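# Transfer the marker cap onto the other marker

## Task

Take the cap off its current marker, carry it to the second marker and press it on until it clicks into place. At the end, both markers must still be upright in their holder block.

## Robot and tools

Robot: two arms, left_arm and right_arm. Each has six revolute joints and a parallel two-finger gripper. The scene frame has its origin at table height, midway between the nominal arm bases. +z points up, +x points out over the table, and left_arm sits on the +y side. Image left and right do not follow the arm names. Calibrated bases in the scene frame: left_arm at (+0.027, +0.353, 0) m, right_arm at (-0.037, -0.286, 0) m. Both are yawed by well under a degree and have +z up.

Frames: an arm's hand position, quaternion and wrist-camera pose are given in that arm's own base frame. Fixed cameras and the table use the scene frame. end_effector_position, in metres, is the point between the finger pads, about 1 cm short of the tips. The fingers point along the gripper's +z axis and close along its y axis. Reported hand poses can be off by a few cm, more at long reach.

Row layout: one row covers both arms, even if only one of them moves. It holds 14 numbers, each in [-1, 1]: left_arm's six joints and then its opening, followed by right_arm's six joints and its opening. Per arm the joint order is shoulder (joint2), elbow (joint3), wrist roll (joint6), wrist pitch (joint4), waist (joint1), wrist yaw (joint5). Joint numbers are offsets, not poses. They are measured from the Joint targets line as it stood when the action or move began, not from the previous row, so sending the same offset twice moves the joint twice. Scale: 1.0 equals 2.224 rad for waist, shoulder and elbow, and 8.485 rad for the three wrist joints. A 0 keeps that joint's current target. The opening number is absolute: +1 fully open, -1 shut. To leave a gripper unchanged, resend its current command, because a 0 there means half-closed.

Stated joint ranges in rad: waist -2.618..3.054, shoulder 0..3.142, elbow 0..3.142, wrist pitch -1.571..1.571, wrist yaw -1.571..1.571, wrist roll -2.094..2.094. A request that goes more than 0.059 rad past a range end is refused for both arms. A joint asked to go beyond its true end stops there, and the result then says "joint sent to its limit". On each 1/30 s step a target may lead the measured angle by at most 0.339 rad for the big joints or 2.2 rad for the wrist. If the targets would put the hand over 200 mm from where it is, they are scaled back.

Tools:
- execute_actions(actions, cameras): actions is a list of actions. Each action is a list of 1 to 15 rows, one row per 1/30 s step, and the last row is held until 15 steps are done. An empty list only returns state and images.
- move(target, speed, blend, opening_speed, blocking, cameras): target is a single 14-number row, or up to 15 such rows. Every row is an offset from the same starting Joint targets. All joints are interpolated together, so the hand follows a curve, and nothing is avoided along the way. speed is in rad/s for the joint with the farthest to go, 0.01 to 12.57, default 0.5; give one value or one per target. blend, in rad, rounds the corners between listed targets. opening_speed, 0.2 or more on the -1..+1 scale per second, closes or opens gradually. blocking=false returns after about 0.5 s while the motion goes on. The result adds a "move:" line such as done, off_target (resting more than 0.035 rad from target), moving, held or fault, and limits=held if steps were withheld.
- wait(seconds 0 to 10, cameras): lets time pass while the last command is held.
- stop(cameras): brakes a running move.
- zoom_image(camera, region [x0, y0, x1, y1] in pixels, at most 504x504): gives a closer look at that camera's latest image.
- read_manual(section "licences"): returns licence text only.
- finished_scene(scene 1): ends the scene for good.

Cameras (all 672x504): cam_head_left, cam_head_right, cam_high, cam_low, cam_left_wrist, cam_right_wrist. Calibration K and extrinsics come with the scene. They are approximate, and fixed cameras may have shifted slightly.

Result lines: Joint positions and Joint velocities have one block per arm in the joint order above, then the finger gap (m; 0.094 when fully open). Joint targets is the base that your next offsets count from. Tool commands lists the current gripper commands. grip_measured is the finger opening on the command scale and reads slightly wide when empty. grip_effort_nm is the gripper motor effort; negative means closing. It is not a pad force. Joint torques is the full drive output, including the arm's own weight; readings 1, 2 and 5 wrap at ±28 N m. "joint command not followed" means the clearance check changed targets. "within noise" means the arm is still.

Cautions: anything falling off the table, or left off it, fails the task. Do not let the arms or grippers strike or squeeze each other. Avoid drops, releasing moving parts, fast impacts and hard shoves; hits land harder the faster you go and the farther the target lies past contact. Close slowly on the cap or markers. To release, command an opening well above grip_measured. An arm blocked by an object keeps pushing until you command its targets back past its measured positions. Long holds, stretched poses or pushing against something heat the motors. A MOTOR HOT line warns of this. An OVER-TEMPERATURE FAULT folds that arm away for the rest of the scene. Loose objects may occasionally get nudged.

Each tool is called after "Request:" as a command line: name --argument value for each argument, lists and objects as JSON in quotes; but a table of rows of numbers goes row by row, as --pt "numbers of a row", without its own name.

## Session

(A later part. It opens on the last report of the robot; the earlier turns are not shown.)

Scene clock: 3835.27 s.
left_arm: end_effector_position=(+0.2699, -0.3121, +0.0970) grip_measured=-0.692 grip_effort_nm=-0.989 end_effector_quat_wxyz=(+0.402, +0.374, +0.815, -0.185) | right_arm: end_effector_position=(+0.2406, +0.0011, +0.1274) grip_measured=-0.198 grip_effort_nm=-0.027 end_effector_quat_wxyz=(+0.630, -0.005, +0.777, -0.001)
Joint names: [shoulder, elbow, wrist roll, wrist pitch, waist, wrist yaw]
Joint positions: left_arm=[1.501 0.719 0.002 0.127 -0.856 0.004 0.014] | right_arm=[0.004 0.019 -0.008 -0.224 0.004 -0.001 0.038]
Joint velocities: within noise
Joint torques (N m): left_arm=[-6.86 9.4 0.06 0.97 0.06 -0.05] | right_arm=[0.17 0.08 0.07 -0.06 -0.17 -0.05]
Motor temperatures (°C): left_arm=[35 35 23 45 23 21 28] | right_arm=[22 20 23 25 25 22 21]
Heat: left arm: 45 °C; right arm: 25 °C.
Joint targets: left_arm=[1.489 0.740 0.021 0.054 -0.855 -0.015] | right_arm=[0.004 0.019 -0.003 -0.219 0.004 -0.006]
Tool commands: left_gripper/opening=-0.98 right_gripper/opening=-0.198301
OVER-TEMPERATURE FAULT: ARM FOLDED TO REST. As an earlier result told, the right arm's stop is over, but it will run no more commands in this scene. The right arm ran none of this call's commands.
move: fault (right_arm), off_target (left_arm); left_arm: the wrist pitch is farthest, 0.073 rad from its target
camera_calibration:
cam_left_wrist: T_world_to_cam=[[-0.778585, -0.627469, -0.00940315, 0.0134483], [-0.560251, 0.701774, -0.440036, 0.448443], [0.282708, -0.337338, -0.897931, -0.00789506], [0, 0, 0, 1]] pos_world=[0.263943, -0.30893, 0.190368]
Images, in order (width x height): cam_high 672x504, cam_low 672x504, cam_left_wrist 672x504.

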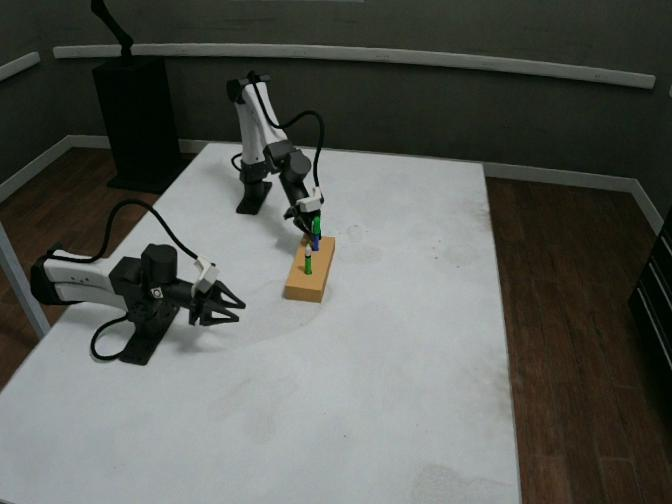

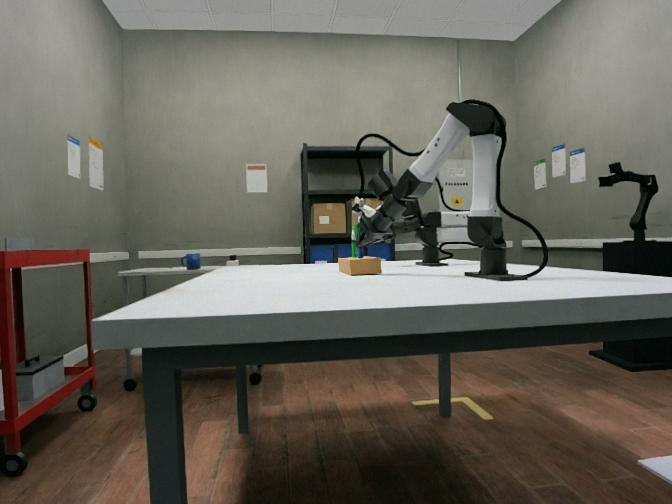

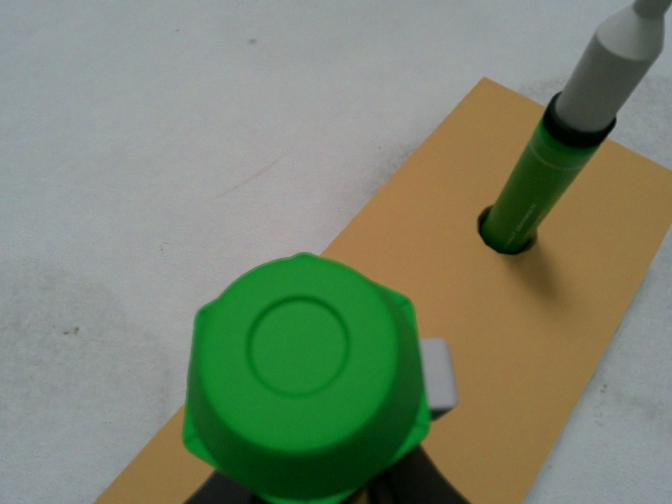

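Request:
wait --seconds 0.1 --cameras '["cam_high", "cam_head_left", "cam_head_right", "cam_low"]'

Request:
zoom_image --camera "cam_high" --region '[306, 218, 322, 238]'

Request:
zoom_image --camera "cam_low" --region '[352, 226, 368, 246]'

Scene clock: 3860.23 s.
left_arm: end_effector_position=(+0.2699, -0.3121, +0.0970) grip_measured=-0.692 grip_effort_nm=-0.999 end_effector_quat_wxyz=(+0.402, +0.374, +0.815, -0.185) | right_arm: end_effector_position=(+0.2406, +0.0011, +0.1274) grip_measured=-0.198 grip_effort_nm=-0.027 end_effector_quat_wxyz=(+0.630, -0.005, +0.777, -0.001)
Joint names: [shoulder, elbow, wrist roll, wrist pitch, waist, wrist yaw]
Joint positions: left_arm=[1.501 0.719 0.002 0.127 -0.856 0.004 0.014] | right_arm=[0.004 0.019 -0.008 -0.224 0.004 -0.001 0.038]
Joint velocities: within noise
Joint torques (N m): left_arm=[-6.9 9.4 0.04 1.01 -0.02 -0.04] | right_arm=[0.13 0.14 0.06 -0.04 -0.16 -0.02]
Motor temperatures (°C): left_arm=[35 35 23 43 23 21 28] | right_arm=[22 20 23 25 25 22 21]
Heat: left arm: 43 °C; right arm: 25 °C.
Joint targets: left_arm=[1.489 0.740 0.021 0.054 -0.855 -0.015] | right_arm=[0.004 0.019 -0.003 -0.219 0.004 -0.006]
Tool commands: left_gripper/opening=-0.98 right_gripper/opening=-0.198301
OVER-TEMPERATURE FAULT: ARM FOLDED TO REST. As an earlier result told, the right arm's stop is over, but it will run no more commands in this scene.
wait: 0.10 s; at rest from the start
Images, in order (width x height): cam_head_left 672x504, cam_head_right 672x504, cam_high 672x504, cam_low 672x504.

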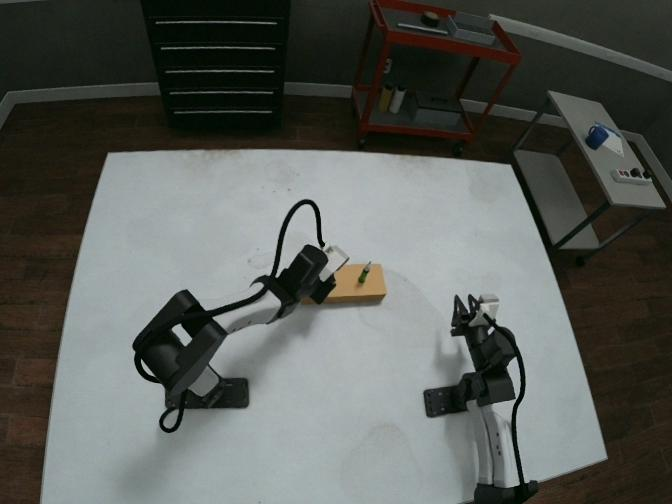

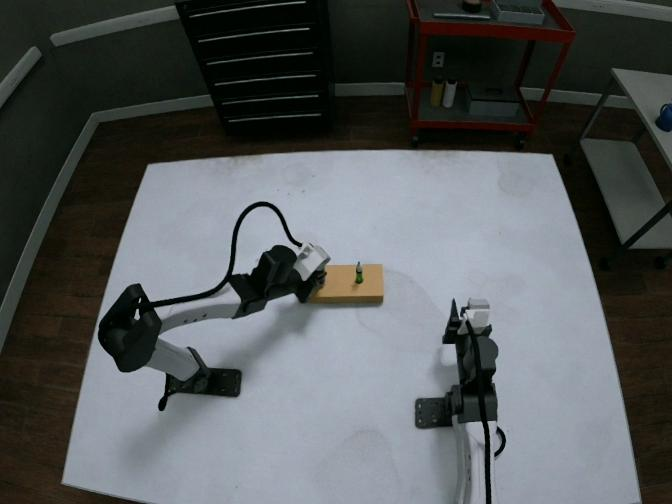

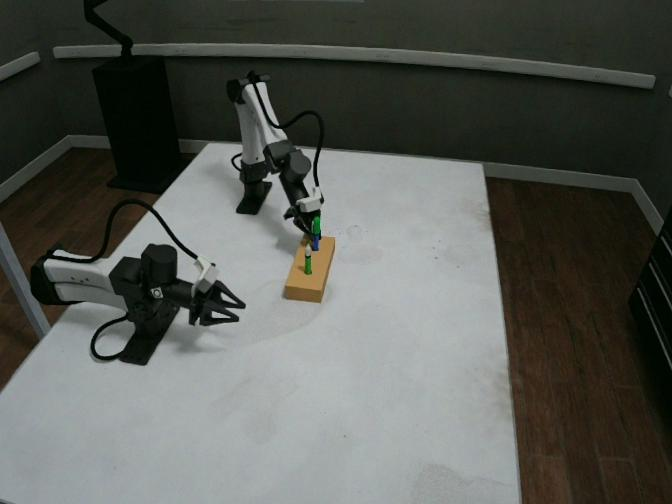

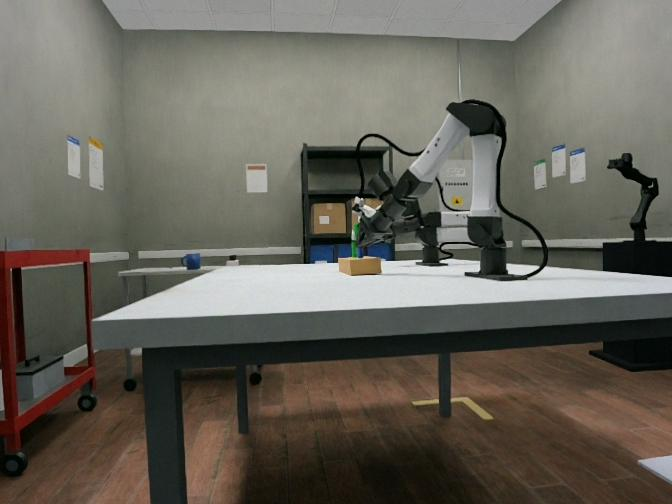

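Scaled by 25.200 from the camera's 672x504 image, which has a finer 960x720 frame.

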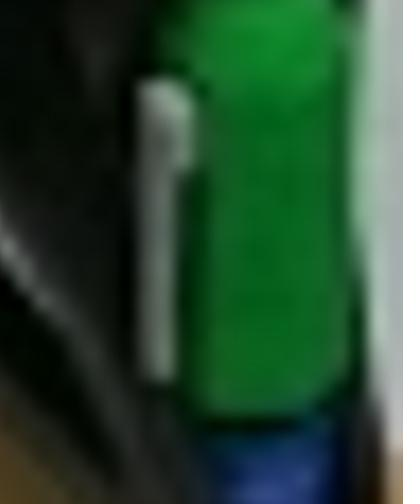

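Scaled by 25.200 from the camera's 672x504 image, which has a finer 960x720 frame.

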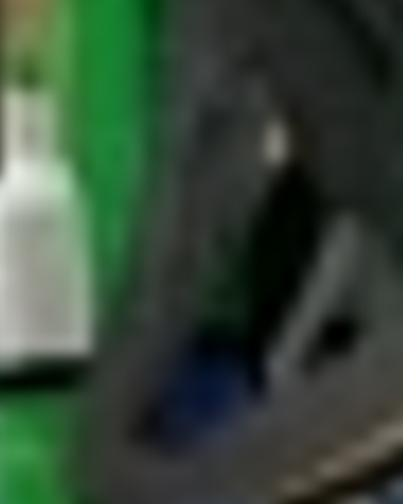

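Request:
move --pt "0.0220 -0.1025 0 0.06506 0 0 -0.98 0 0 0 0 0 0 -0.198" --pt "0.0495 -0.1380 0 0.09393 0 0 -0.98 0 0 0 0 0 0 -0.198" --pt "0.1003 -0.1677 0 0.12846 0 0 -0.98 0 0 0 0 0 0 -0.198" --speed 0.5 --blend 0.05 --cameras '["cam_low", "cam_high", "cam_left_wrist"]'

Request:
zoom_image --camera "cam_low" --region '[350, 220, 392, 262]'

Scene clock: 4106.00 s.
left_arm: end_effector_position=(+0.2695, -0.3118, +0.0948) grip_measured=-0.694 grip_effort_nm=-0.994 end_effector_quat_wxyz=(+0.561, +0.329, +0.715, -0.257) | right_arm: end_effector_position=(+0.2406, +0.0011, +0.1274) grip_measured=-0.198 grip_effort_nm=-0.022 end_effector_quat_wxyz=(+0.630, -0.005, +0.777, -0.001)
Joint names: [shoulder, elbow, wrist roll, wrist pitch, waist, wrist yaw]
Joint positions: left_arm=[1.699 0.382 0.002 1.076 -0.856 0.004 0.014] | right_arm=[0.004 0.019 -0.008 -0.224 0.004 -0.001 0.038]
Joint velocities: within noise
Joint torques (N m): left_arm=[-4.7 3.82 0.1 2.54 0.29 -0.07] | right_arm=[0.12 0.12 0.03 -0.04 -0.16 -0.02]
Motor temperatures (°C): left_arm=[37 38 23 34 23 21 28] | right_arm=[22 20 23 25 25 22 21]
Heat: left arm: 38 °C; right arm: 25 °C.
Joint targets: left_arm=[1.712 0.367 0.021 1.144 -0.855 -0.015] | right_arm=[0.004 0.019 -0.003 -0.219 0.004 -0.006]
Tool commands: left_gripper/opening=-0.98 right_gripper/opening=-0.198301
OVER-TEMPERATURE FAULT: ARM FOLDED TO REST. As an earlier result told, the right arm's stop is over, but it will run no more commands in this scene. The right arm ran none of this call's commands.
move: fault (right_arm), off_target (left_arm); left_arm: the wrist pitch is farthest, 0.067 rad from its target
camera_calibration:
cam_left_wrist: T_world_to_cam=[[-0.774103, -0.632636, -0.0231735, 0.0119189], [-0.394241, 0.510394, -0.764246, 0.373295], [0.495317, -0.582469, -0.644509, -0.167432], [0, 0, 0, 1]] pos_world=[0.239326, -0.280511, 0.177654]
Images, in order (width x height): cam_high 672x504, cam_low 672x504, cam_left_wrist 672x504.

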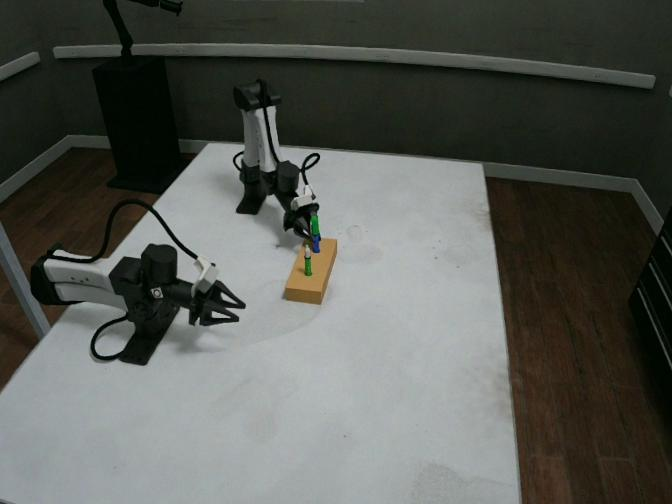

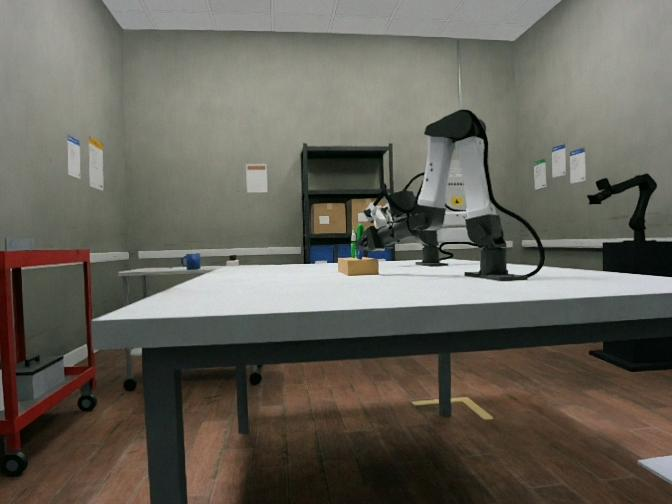

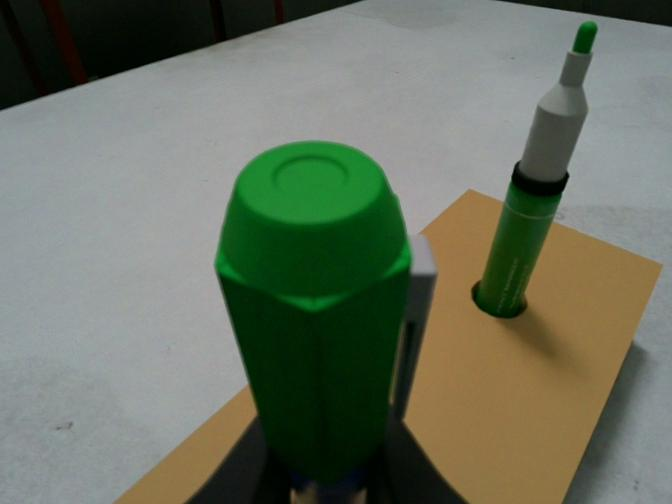

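Scaled by 12.000 from the camera's 672x504 image, which has a finer 960x720 frame.

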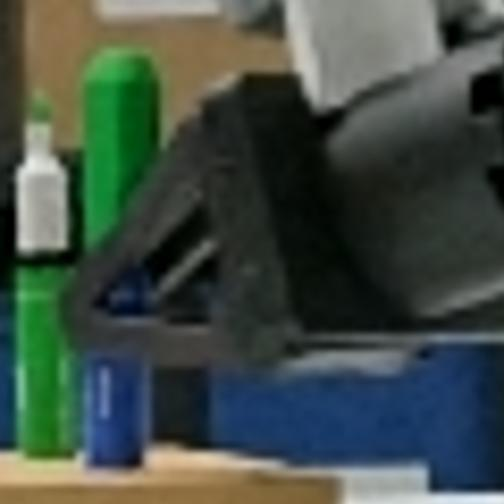

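Request:
move --pt "0 0 0 0 0 0 -0.40 0 0 0 0 0 0 -0.198" --speed 0.5 --opening_speed 0.6 --cameras '["cam_low", "cam_left_wrist"]'

Request:
zoom_image --camera "cam_low" --region '[350, 220, 392, 262]'

Scene clock: 4119.20 s.
left_arm: end_effector_position=(+0.2698, -0.3121, +0.0962) grip_measured=-0.402 grip_effort_nm=0.134 end_effector_quat_wxyz=(+0.564, +0.328, +0.713, -0.258) | right_arm: end_effector_position=(+0.2406, +0.0011, +0.1274) grip_measured=-0.198 grip_effort_nm=-0.027 end_effector_quat_wxyz=(+0.630, -0.005, +0.777, -0.001)
Joint names: [shoulder, elbow, wrist roll, wrist pitch, waist, wrist yaw]
Joint positions: left_arm=[1.7 0.382 0.002 1.086 -0.856 0.004 0.028] | right_arm=[0.004 0.019 -0.008 -0.224 0.004 -0.001 0.038]
Joint velocities: within noise
Joint torques (N m): left_arm=[-4.77 3.66 0.07 2.42 0.08 -0.05] | right_arm=[0.14 0.14 0.04 -0.06 -0.14 -0.03]
Motor temperatures (°C): left_arm=[36 36 23 40 23 21 28] | right_arm=[22 20 23 25 25 22 21]
Heat: left arm: 40 °C; right arm: 25 °C.
Joint targets: left_arm=[1.712 0.367 0.021 1.144 -0.855 -0.015] | right_arm=[0.004 0.019 -0.003 -0.219 0.004 -0.006]
Tool commands: left_gripper/opening=-0.4 right_gripper/opening=-0.198301
OVER-TEMPERATURE FAULT: ARM FOLDED TO REST. As an earlier result told, the right arm's stop is over, but it will run no more commands in this scene. The right arm ran none of this call's commands.
move: fault (right_arm), off_target (left_arm); left_arm: the wrist pitch is farthest, 0.058 rad from its target
camera_calibration:
cam_left_wrist: T_world_to_cam=[[-0.774021, -0.632728, -0.0234032, 0.0119914], [-0.390526, 0.506175, -0.768945, 0.372835], [0.498379, -0.58604, -0.638886, -0.169237], [0, 0, 0, 1]] pos_world=[0.239227, -0.280312, 0.178847]
Images, in order (width x height): cam_low 672x504, cam_left_wrist 672x504.

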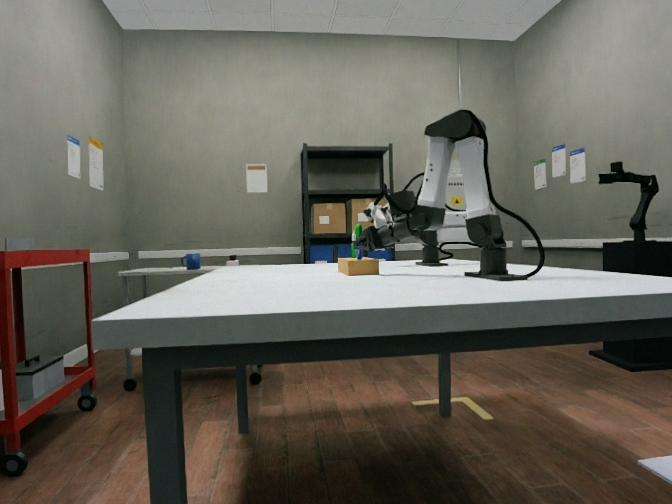

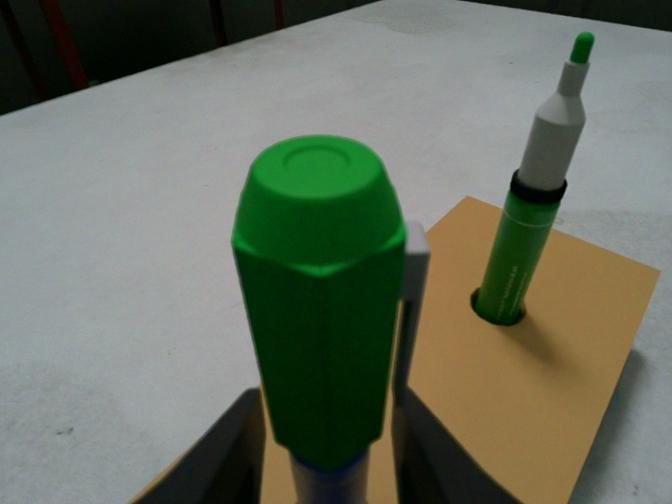

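Scaled by 12.000 from the camera's 672x504 image, which has a finer 960x720 frame.

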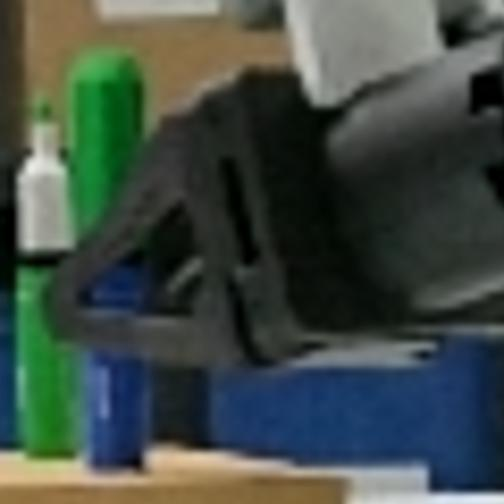

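Request:
move --target '[-0.11736,-0.11151,0,-0.00377,-0.00405,0,-0.40,0,0,0,0,0,0,-0.198]' --speed 0.4 --cameras '["cam_high", "cam_low", "cam_left_wrist"]'

Request:
zoom_image --camera "cam_low" --region '[350, 220, 392, 262]'

Request:
zoom_image --camera "cam_high" --region '[300, 210, 330, 250]'

Scene clock: 4125.87 s.
left_arm: end_effector_position=(+0.2266, -0.2623, +0.0927) grip_measured=-0.402 grip_effort_nm=0.139 end_effector_quat_wxyz=(+0.560, +0.329, +0.716, -0.257) | right_arm: end_effector_position=(+0.2406, +0.0011, +0.1274) grip_measured=-0.198 grip_effort_nm=-0.032 end_effector_quat_wxyz=(+0.630, -0.005, +0.777, -0.001)
Joint names: [shoulder, elbow, wrist roll, wrist pitch, waist, wrist yaw]
Joint positions: left_arm=[1.466 0.131 0.002 1.092 -0.856 0.004 0.028] | right_arm=[0.004 0.019 -0.008 -0.224 0.004 -0.001 0.038]
Joint velocities: within noise
Joint torques (N m): left_arm=[-4.98 4.04 0.1 2.09 -0.85 -0.03] | right_arm=[0.17 0.12 0.05 -0.05 -0.17 -0.03]
Motor temperatures (°C): left_arm=[36 36 23 40 23 21 28] | right_arm=[22 20 23 25 25 22 21]
Heat: left arm: 40 °C; right arm: 25 °C.
Joint targets: left_arm=[1.451 0.119 0.021 1.112 -0.864 -0.015] | right_arm=[0.004 0.019 -0.003 -0.219 0.004 -0.006]
Tool commands: left_gripper/opening=-0.4 right_gripper/opening=-0.198301
OVER-TEMPERATURE FAULT: ARM FOLDED TO REST. As an earlier result told, the right arm's stop is over, but it will run no more commands in this scene. The right arm ran none of this call's commands.
move: fault (right_arm)
camera_calibration:
cam_left_wrist: T_world_to_cam=[[-0.774134, -0.632603, -0.0230107, 0.00998067], [-0.395589, 0.511832, -0.762586, 0.330063], [0.494192, -0.581241, -0.646478, -0.11783], [0, 0, 0, 1]] pos_world=[0.196526, -0.231111, 0.175757]
Images, in order (width x height): cam_high 672x504, cam_low 672x504, cam_left_wrist 672x504.

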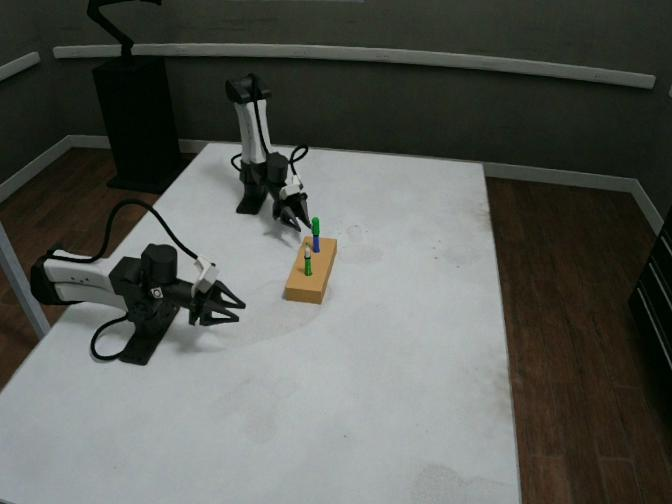

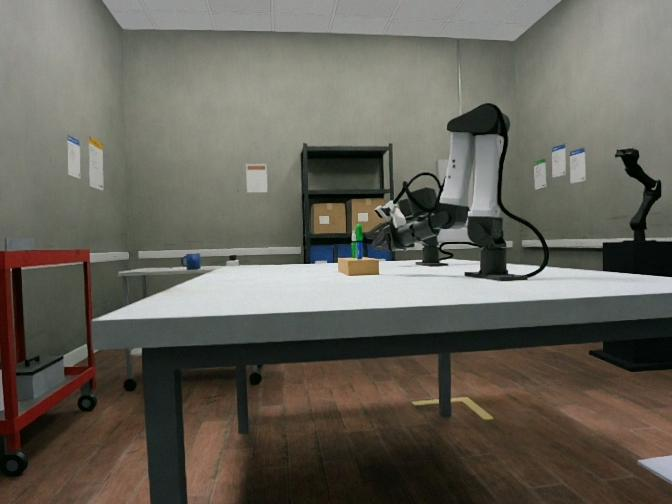

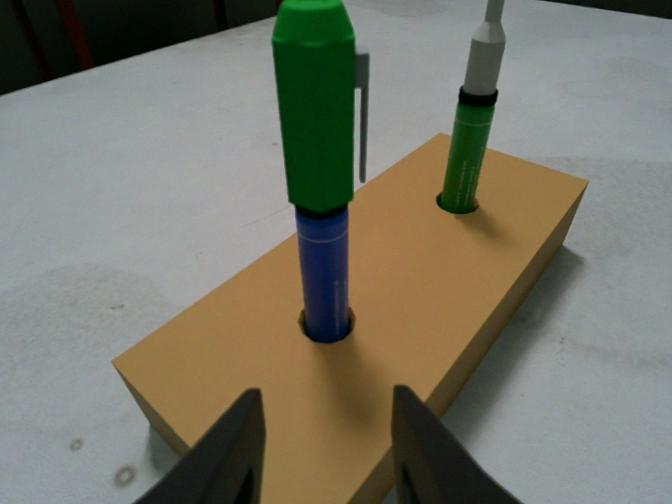

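Scaled by 12.000 from the camera's 672x504 image, which has a finer 960x720 frame.

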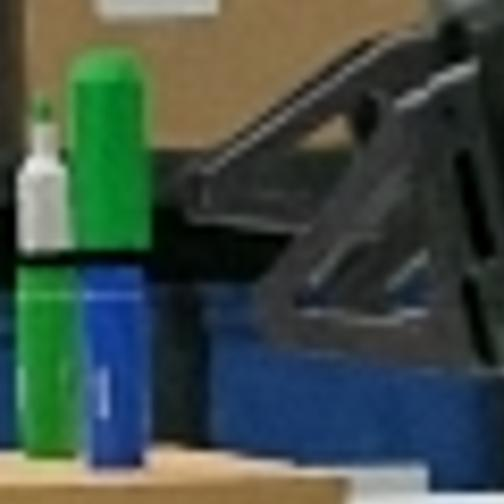

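Scaled by 12.600 from the camera's 672x504 image, which has a finer 960x720 frame.

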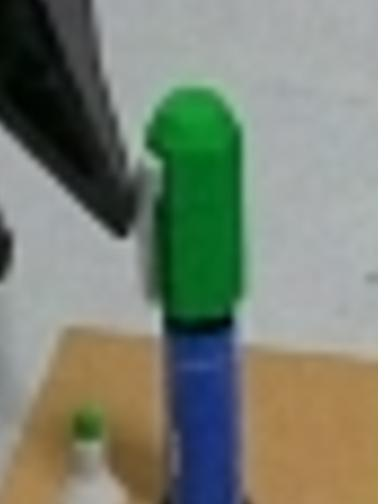

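Request:
move --target '[0,0,0.06,0,0,0,-0.80,0,0,0,0,0,0,-0.198]' --speed 0.6 --cameras '["cam_high", "cam_left_wrist"]'

Scene clock: 4198.90 s.
left_arm: end_effector_position=(+0.2266, -0.2623, +0.0927) grip_measured=-0.798 grip_effort_nm=-0.056 end_effector_quat_wxyz=(+0.607, +0.500, +0.608, -0.105) | right_arm: end_effector_position=(+0.2406, +0.0011, +0.1274) grip_measured=-0.198 grip_effort_nm=-0.027 end_effector_quat_wxyz=(+0.630, -0.005, +0.777, -0.001)
Joint names: [shoulder, elbow, wrist roll, wrist pitch, waist, wrist yaw]
Joint positions: left_arm=[1.466 0.131 0.518 1.092 -0.856 0.004 0.009] | right_arm=[0.004 0.019 -0.008 -0.224 0.004 -0.001 0.038]
Joint velocities: within noise
Joint torques (N m): left_arm=[-4.92 3.89 0.07 2.08 -0.62 -0.07] | right_arm=[0.13 0.14 0.06 -0.03 -0.17 -0.04]
Motor temperatures (°C): left_arm=[35 33 23 42 23 21 26] | right_arm=[22 20 23 25 25 22 21]
Heat: left arm: 42 °C; right arm: 25 °C.
Joint targets: left_arm=[1.451 0.119 0.530 1.112 -0.864 -0.015] | right_arm=[0.004 0.019 -0.003 -0.219 0.004 -0.006]
Tool commands: left_gripper/opening=-0.8 right_gripper/opening=-0.198301
OVER-TEMPERATURE FAULT: ARM FOLDED TO REST. As an earlier result told, the right arm's stop is over, but it will run no more commands in this scene. The right arm ran none of this call's commands.
move: fault (right_arm)
camera_calibration:
cam_left_wrist: T_world_to_cam=[[-0.741753, -0.449615, -0.497642, 0.0946268], [-0.043397, 0.772626, -0.633376, 0.306696], [0.669267, -0.448213, -0.59261, -0.127584], [0, 0, 0, 1]] pos_world=[0.168887, -0.2516, 0.165737]
Images, in order (width x height): cam_high 672x504, cam_left_wrist 672x504.

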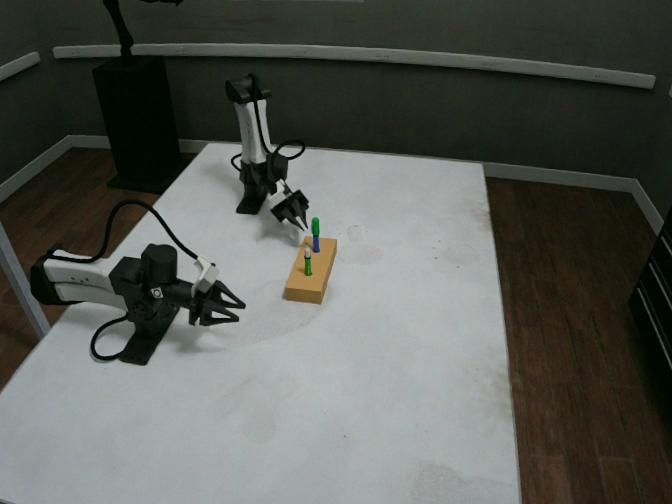

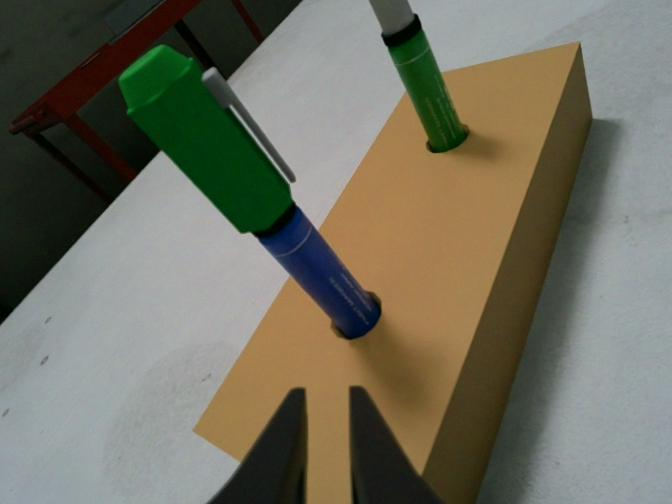

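Request:
move --target '[-0.02653,0.0670,0.12493,-0.04443,-0.0245,0,-0.92,0,0,0,0,0,0,-0.198]' --speed 0.6 --cameras '["cam_high", "cam_low", "cam_left_wrist", "cam_head_left"]'

Request:
zoom_image --camera "cam_low" --region '[350, 220, 392, 262]'

Request:
zoom_image --camera "cam_high" --region '[270, 190, 340, 260]'

Scene clock: 4206.57 s.
left_arm: end_effector_position=(+0.2200, -0.2807, +0.0791) grip_measured=-0.918 grip_effort_nm=-0.061 end_effector_quat_wxyz=(+0.524, +0.786, +0.269, +0.187) | right_arm: end_effector_position=(+0.2406, +0.0011, +0.1274) grip_measured=-0.198 grip_effort_nm=-0.032 end_effector_quat_wxyz=(+0.630, -0.005, +0.777, -0.001)
Joint names: [shoulder, elbow, wrist roll, wrist pitch, waist, wrist yaw]
Joint positions: left_arm=[1.408 0.244 1.578 0.773 -0.912 -0.013 0.004] | right_arm=[0.004 0.019 -0.008 -0.224 0.004 -0.001 0.038]
Joint velocities: within noise
Joint torques (N m): left_arm=[-5.19 8.29 0.05 1.45 -0.62 0.03] | right_arm=[0.17 0.21 0.06 -0.06 -0.25 -0.05]
Motor temperatures (°C): left_arm=[34 33 23 42 23 21 26] | right_arm=[22 20 23 25 25 22 21]
Heat: left arm: 42 °C; right arm: 25 °C.
Joint targets: left_arm=[1.392 0.268 1.590 0.735 -0.918 -0.015] | right_arm=[0.004 0.019 -0.003 -0.219 0.004 -0.006]
Tool commands: left_gripper/opening=-0.92 right_gripper/opening=-0.198301
OVER-TEMPERATURE FAULT: ARM FOLDED TO REST. As an earlier result told, the right arm's stop is over, but it will run no more commands in this scene. The right arm ran none of this call's commands.
move: fault (right_arm), off_target (left_arm); left_arm: the wrist pitch is farthest, 0.038 rad from its target
camera_calibration:
cam_left_wrist: T_world_to_cam=[[-0.217359, 0.336188, -0.916369, 0.212936], [0.455132, 0.865418, 0.20954, 0.1617], [0.863487, -0.371524, -0.341116, -0.180597], [0, 0, 0, 1]] pos_world=[0.128632, -0.278621, 0.0996412]
Images, in order (width x height): cam_head_left 672x504, cam_high 672x504, cam_low 672x504, cam_left_wrist 672x504.

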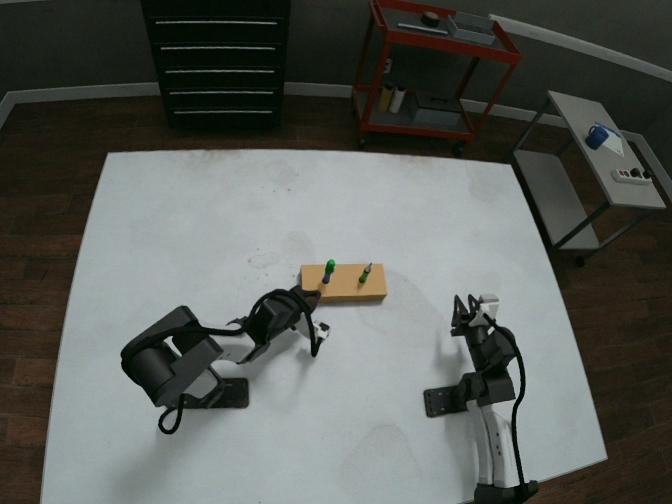

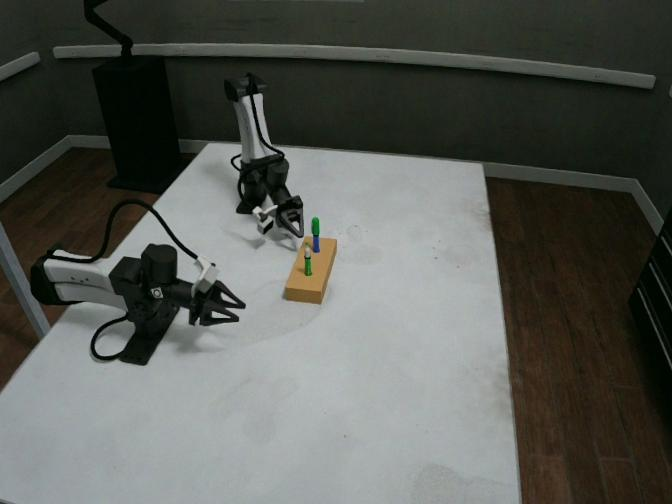

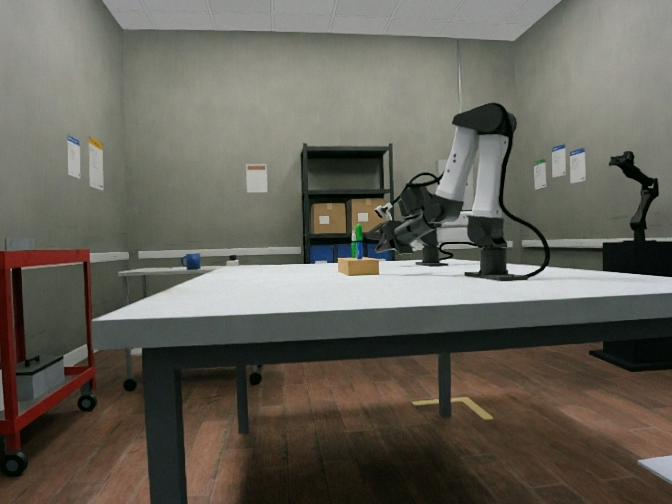

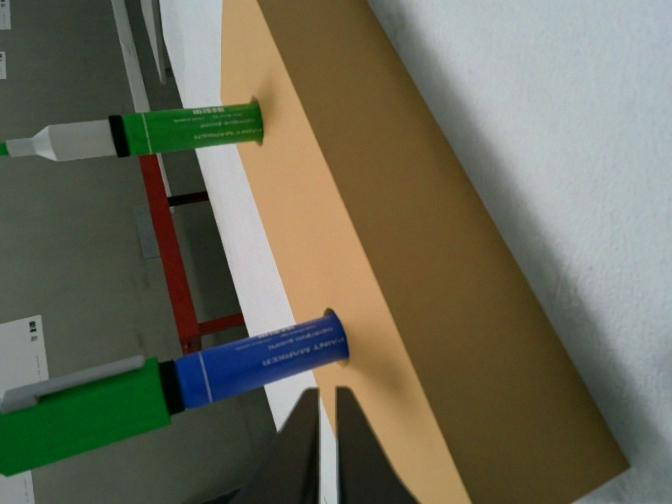

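Scaled by 12.000 from the camera's 672x504 image, which has a finer 960x720 frame.

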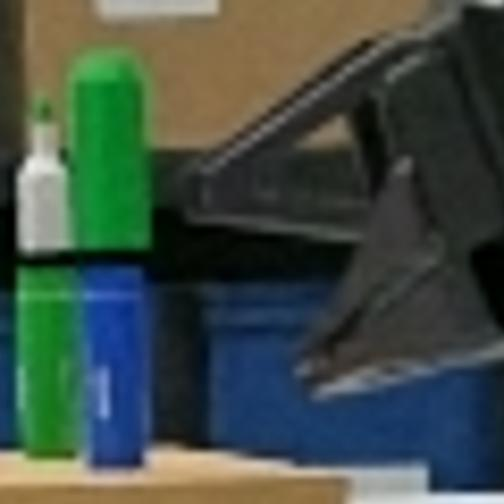

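Scaled by 7.200 from the camera's 672x504 image, which has a finer 960x720 frame.

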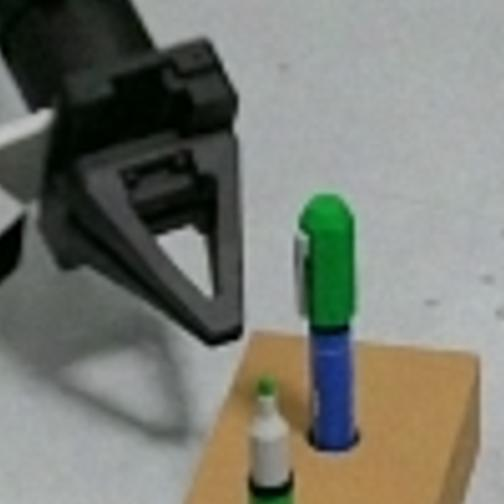

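Request:
move --target '[0.0656,0.0491,0,0.0095,-0.00315,0,-0.96,0,0,0,0,0,0,-0.198]' --speed 0.3 --cameras '["cam_high", "cam_low", "cam_left_wrist", "cam_head_right"]'

Request:
zoom_image --camera "cam_low" --region '[350, 220, 392, 262]'

Request:
zoom_image --camera "cam_high" --region '[280, 200, 330, 250]'

Scene clock: 4238.43 s.
left_arm: end_effector_position=(+0.2353, -0.3049, +0.0786) grip_measured=-0.958 grip_effort_nm=-0.056 end_effector_quat_wxyz=(+0.521, +0.790, +0.267, +0.184) | right_arm: end_effector_position=(+0.2406, +0.0011, +0.1274) grip_measured=-0.198 grip_effort_nm=-0.032 end_effector_quat_wxyz=(+0.630, -0.005, +0.777, -0.001)
Joint names: [shoulder, elbow, wrist roll, wrist pitch, waist, wrist yaw]
Joint positions: left_arm=[1.528 0.354 1.579 0.773 -0.919 -0.013 0.002] | right_arm=[0.004 0.019 -0.008 -0.224 0.004 -0.001 0.038]
Joint velocities: within noise
Joint torques (N m): left_arm=[-4.1 8.09 0.04 2.22 -0.59 0.04] | right_arm=[0.18 0.1 0.05 -0.03 -0.06 -0.04]
Motor temperatures (°C): left_arm=[34 36 23 39 23 21 25] | right_arm=[22 20 23 25 25 22 21]
Heat: left arm: 39 °C; right arm: 25 °C.
Joint targets: left_arm=[1.538 0.377 1.590 0.816 -0.925 -0.015] | right_arm=[0.004 0.019 -0.003 -0.219 0.004 -0.006]
Tool commands: left_gripper/opening=-0.96 right_gripper/opening=-0.198301
OVER-TEMPERATURE FAULT: ARM FOLDED TO REST. As an earlier result told, the right arm's stop is over, but it will run no more commands in this scene. The right arm ran none of this call's commands.
move: fault (right_arm), off_target (left_arm); left_arm: the wrist pitch is farthest, 0.043 rad from its target
camera_calibration:
cam_left_wrist: T_world_to_cam=[[-0.219299, 0.345828, -0.912311, 0.226982], [0.462626, 0.860128, 0.214842, 0.17196], [0.859002, -0.374945, -0.348614, -0.202463], [0, 0, 0, 1]] pos_world=[0.144139, -0.302317, 0.0995525]
Images, in order (width x height): cam_head_right 672x504, cam_high 672x504, cam_low 672x504, cam_left_wrist 672x504.

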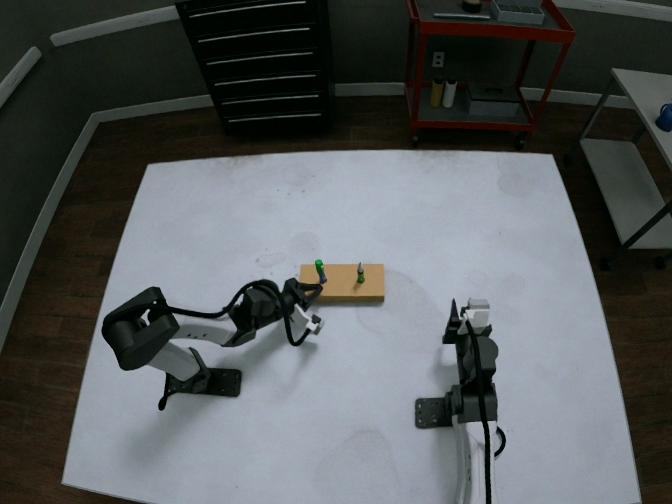

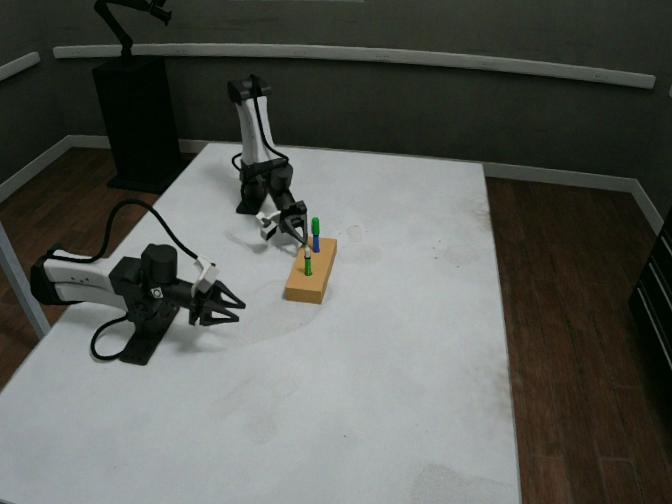

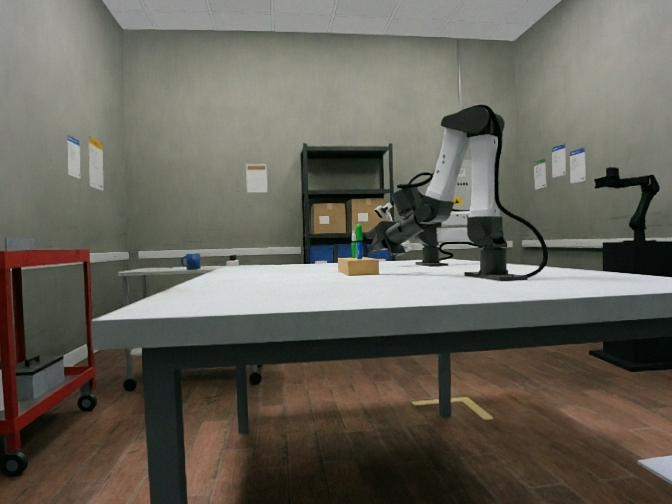

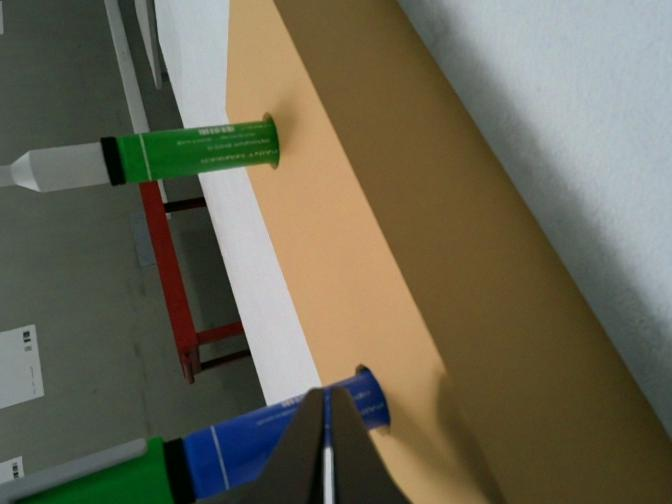

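Scaled by 12.000 from the camera's 672x504 image, which has a finer 960x720 frame.

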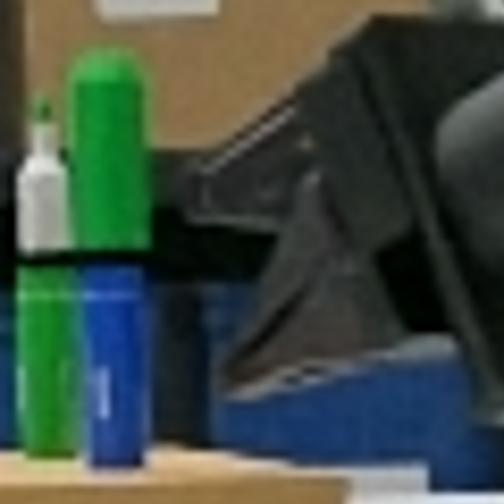

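Scaled by 10.080 from the camera's 672x504 image, which has a finer 960x720 frame.

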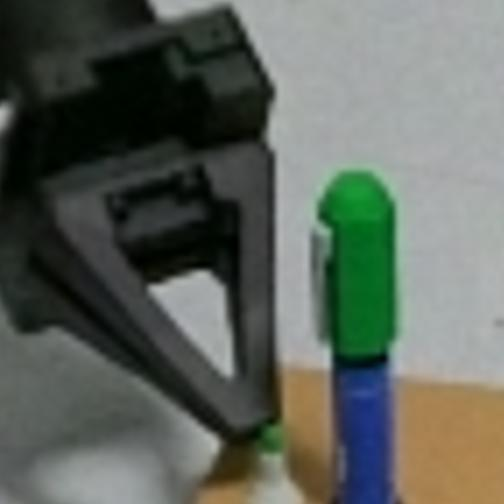

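Request:
move --target '[0.0490,0.0398,0,0.0061,0.0009,0,-0.96,0,0,0,0,0,0,-0.198]' --speed 0.2 --cameras '["cam_high", "cam_low", "cam_left_wrist", "cam_head_right"]'

Request:
zoom_image --camera "cam_low" --region '[350, 220, 392, 262]'

Request:
zoom_image --camera "cam_high" --region '[290, 210, 330, 250]'

Scene clock: 4294.67 s.
left_arm: end_effector_position=(+0.2501, -0.3243, +0.0751) grip_measured=-0.958 grip_effort_nm=-0.056 end_effector_quat_wxyz=(+0.520, +0.790, +0.267, +0.184) | right_arm: end_effector_position=(+0.2406, +0.0011, +0.1274) grip_measured=-0.198 grip_effort_nm=-0.022 end_effector_quat_wxyz=(+0.630, -0.005, +0.777, -0.001)
Joint names: [shoulder, elbow, wrist roll, wrist pitch, waist, wrist yaw]
Joint positions: left_arm=[1.636 0.443 1.579 0.791 -0.919 -0.013 0.002] | right_arm=[0.004 0.019 -0.008 -0.224 0.004 -0.001 0.038]
Joint velocities: within noise
Joint torques (N m): left_arm=[-4.86 8.02 0.04 2.52 -0.4 0.05] | right_arm=[0.13 0.13 0.06 -0.06 -0.24 -0.04]
Motor temperatures (°C): left_arm=[33 35 23 42 23 21 25] | right_arm=[22 20 23 25 25 22 21]
Heat: left arm: 42 °C; right arm: 25 °C.
Joint targets: left_arm=[1.647 0.466 1.590 0.867 -0.923 -0.015] | right_arm=[0.004 0.019 -0.003 -0.219 0.004 -0.006]
Tool commands: left_gripper/opening=-0.96 right_gripper/opening=-0.198301
OVER-TEMPERATURE FAULT: ARM FOLDED TO REST. As an earlier result told, the right arm's stop is over, but it will run no more commands in this scene. The right arm ran none of this call's commands.
move: fault (right_arm), off_target (left_arm); left_arm: the wrist pitch is farthest, 0.077 rad from its target
camera_calibration:
cam_left_wrist: T_world_to_cam=[[-0.219839, 0.346583, -0.911894, 0.234216], [0.46278, 0.859938, 0.21527, 0.182382], [0.858782, -0.374681, -0.34944, -0.223401], [0, 0, 0, 1]] pos_world=[0.158939, -0.321717, 0.0962536]
Images, in order (width x height): cam_head_right 672x504, cam_high 672x504, cam_low 672x504, cam_left_wrist 672x504.

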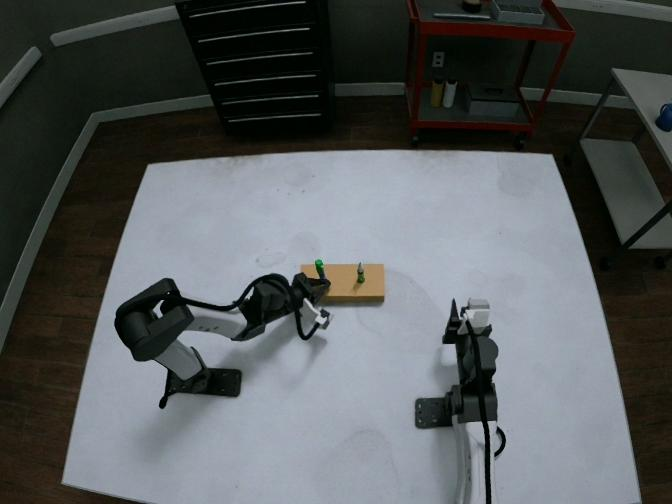

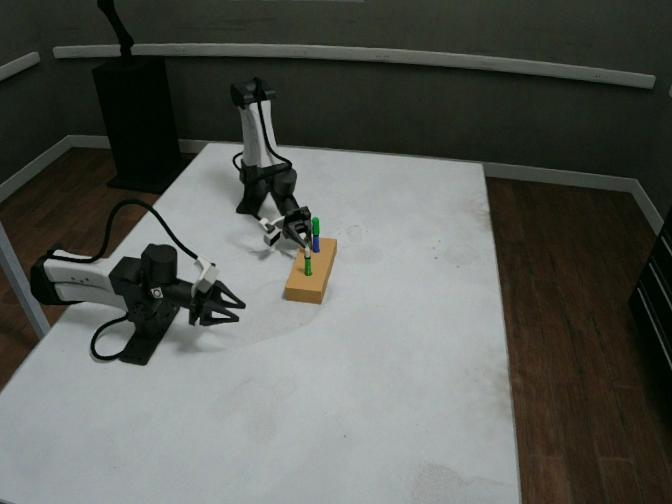

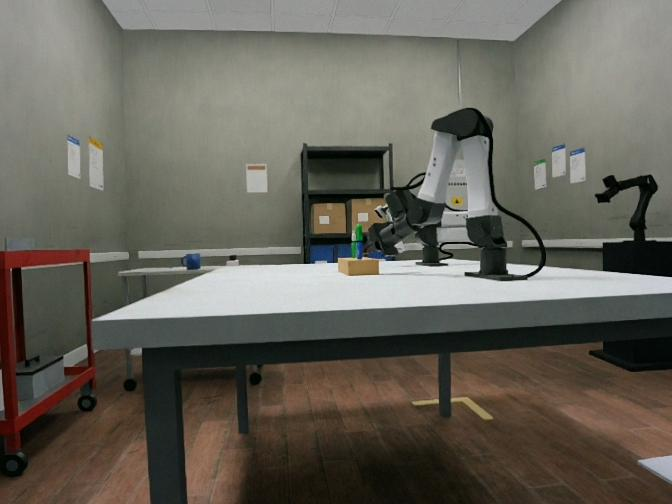

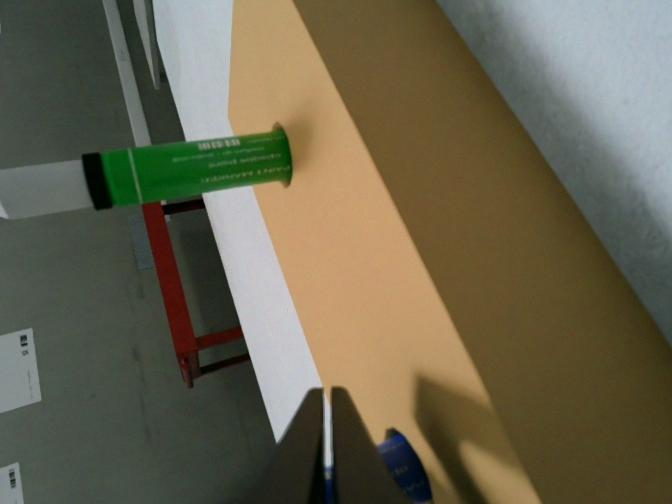

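Scaled by 12.000 from the camera's 672x504 image, which has a finer 960x720 frame.

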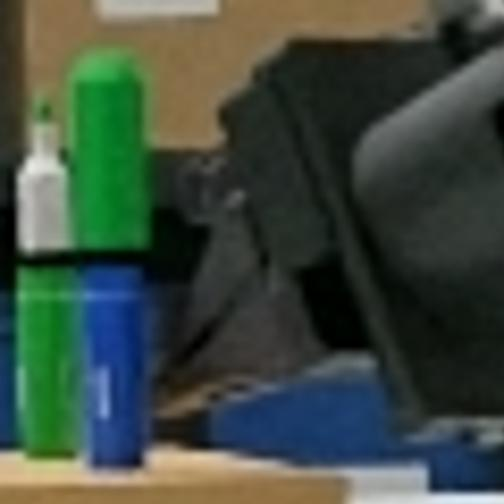

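Scaled by 12.600 from the camera's 672x504 image, which has a finer 960x720 frame.

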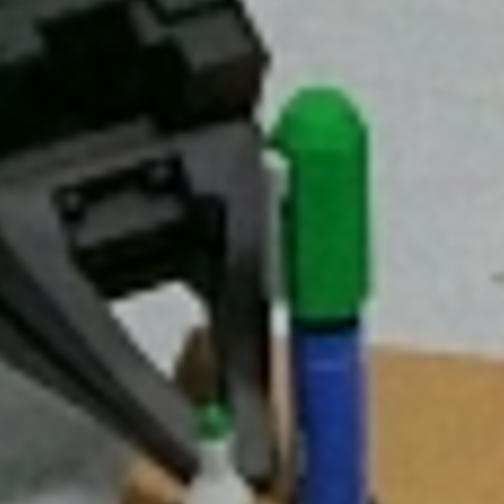

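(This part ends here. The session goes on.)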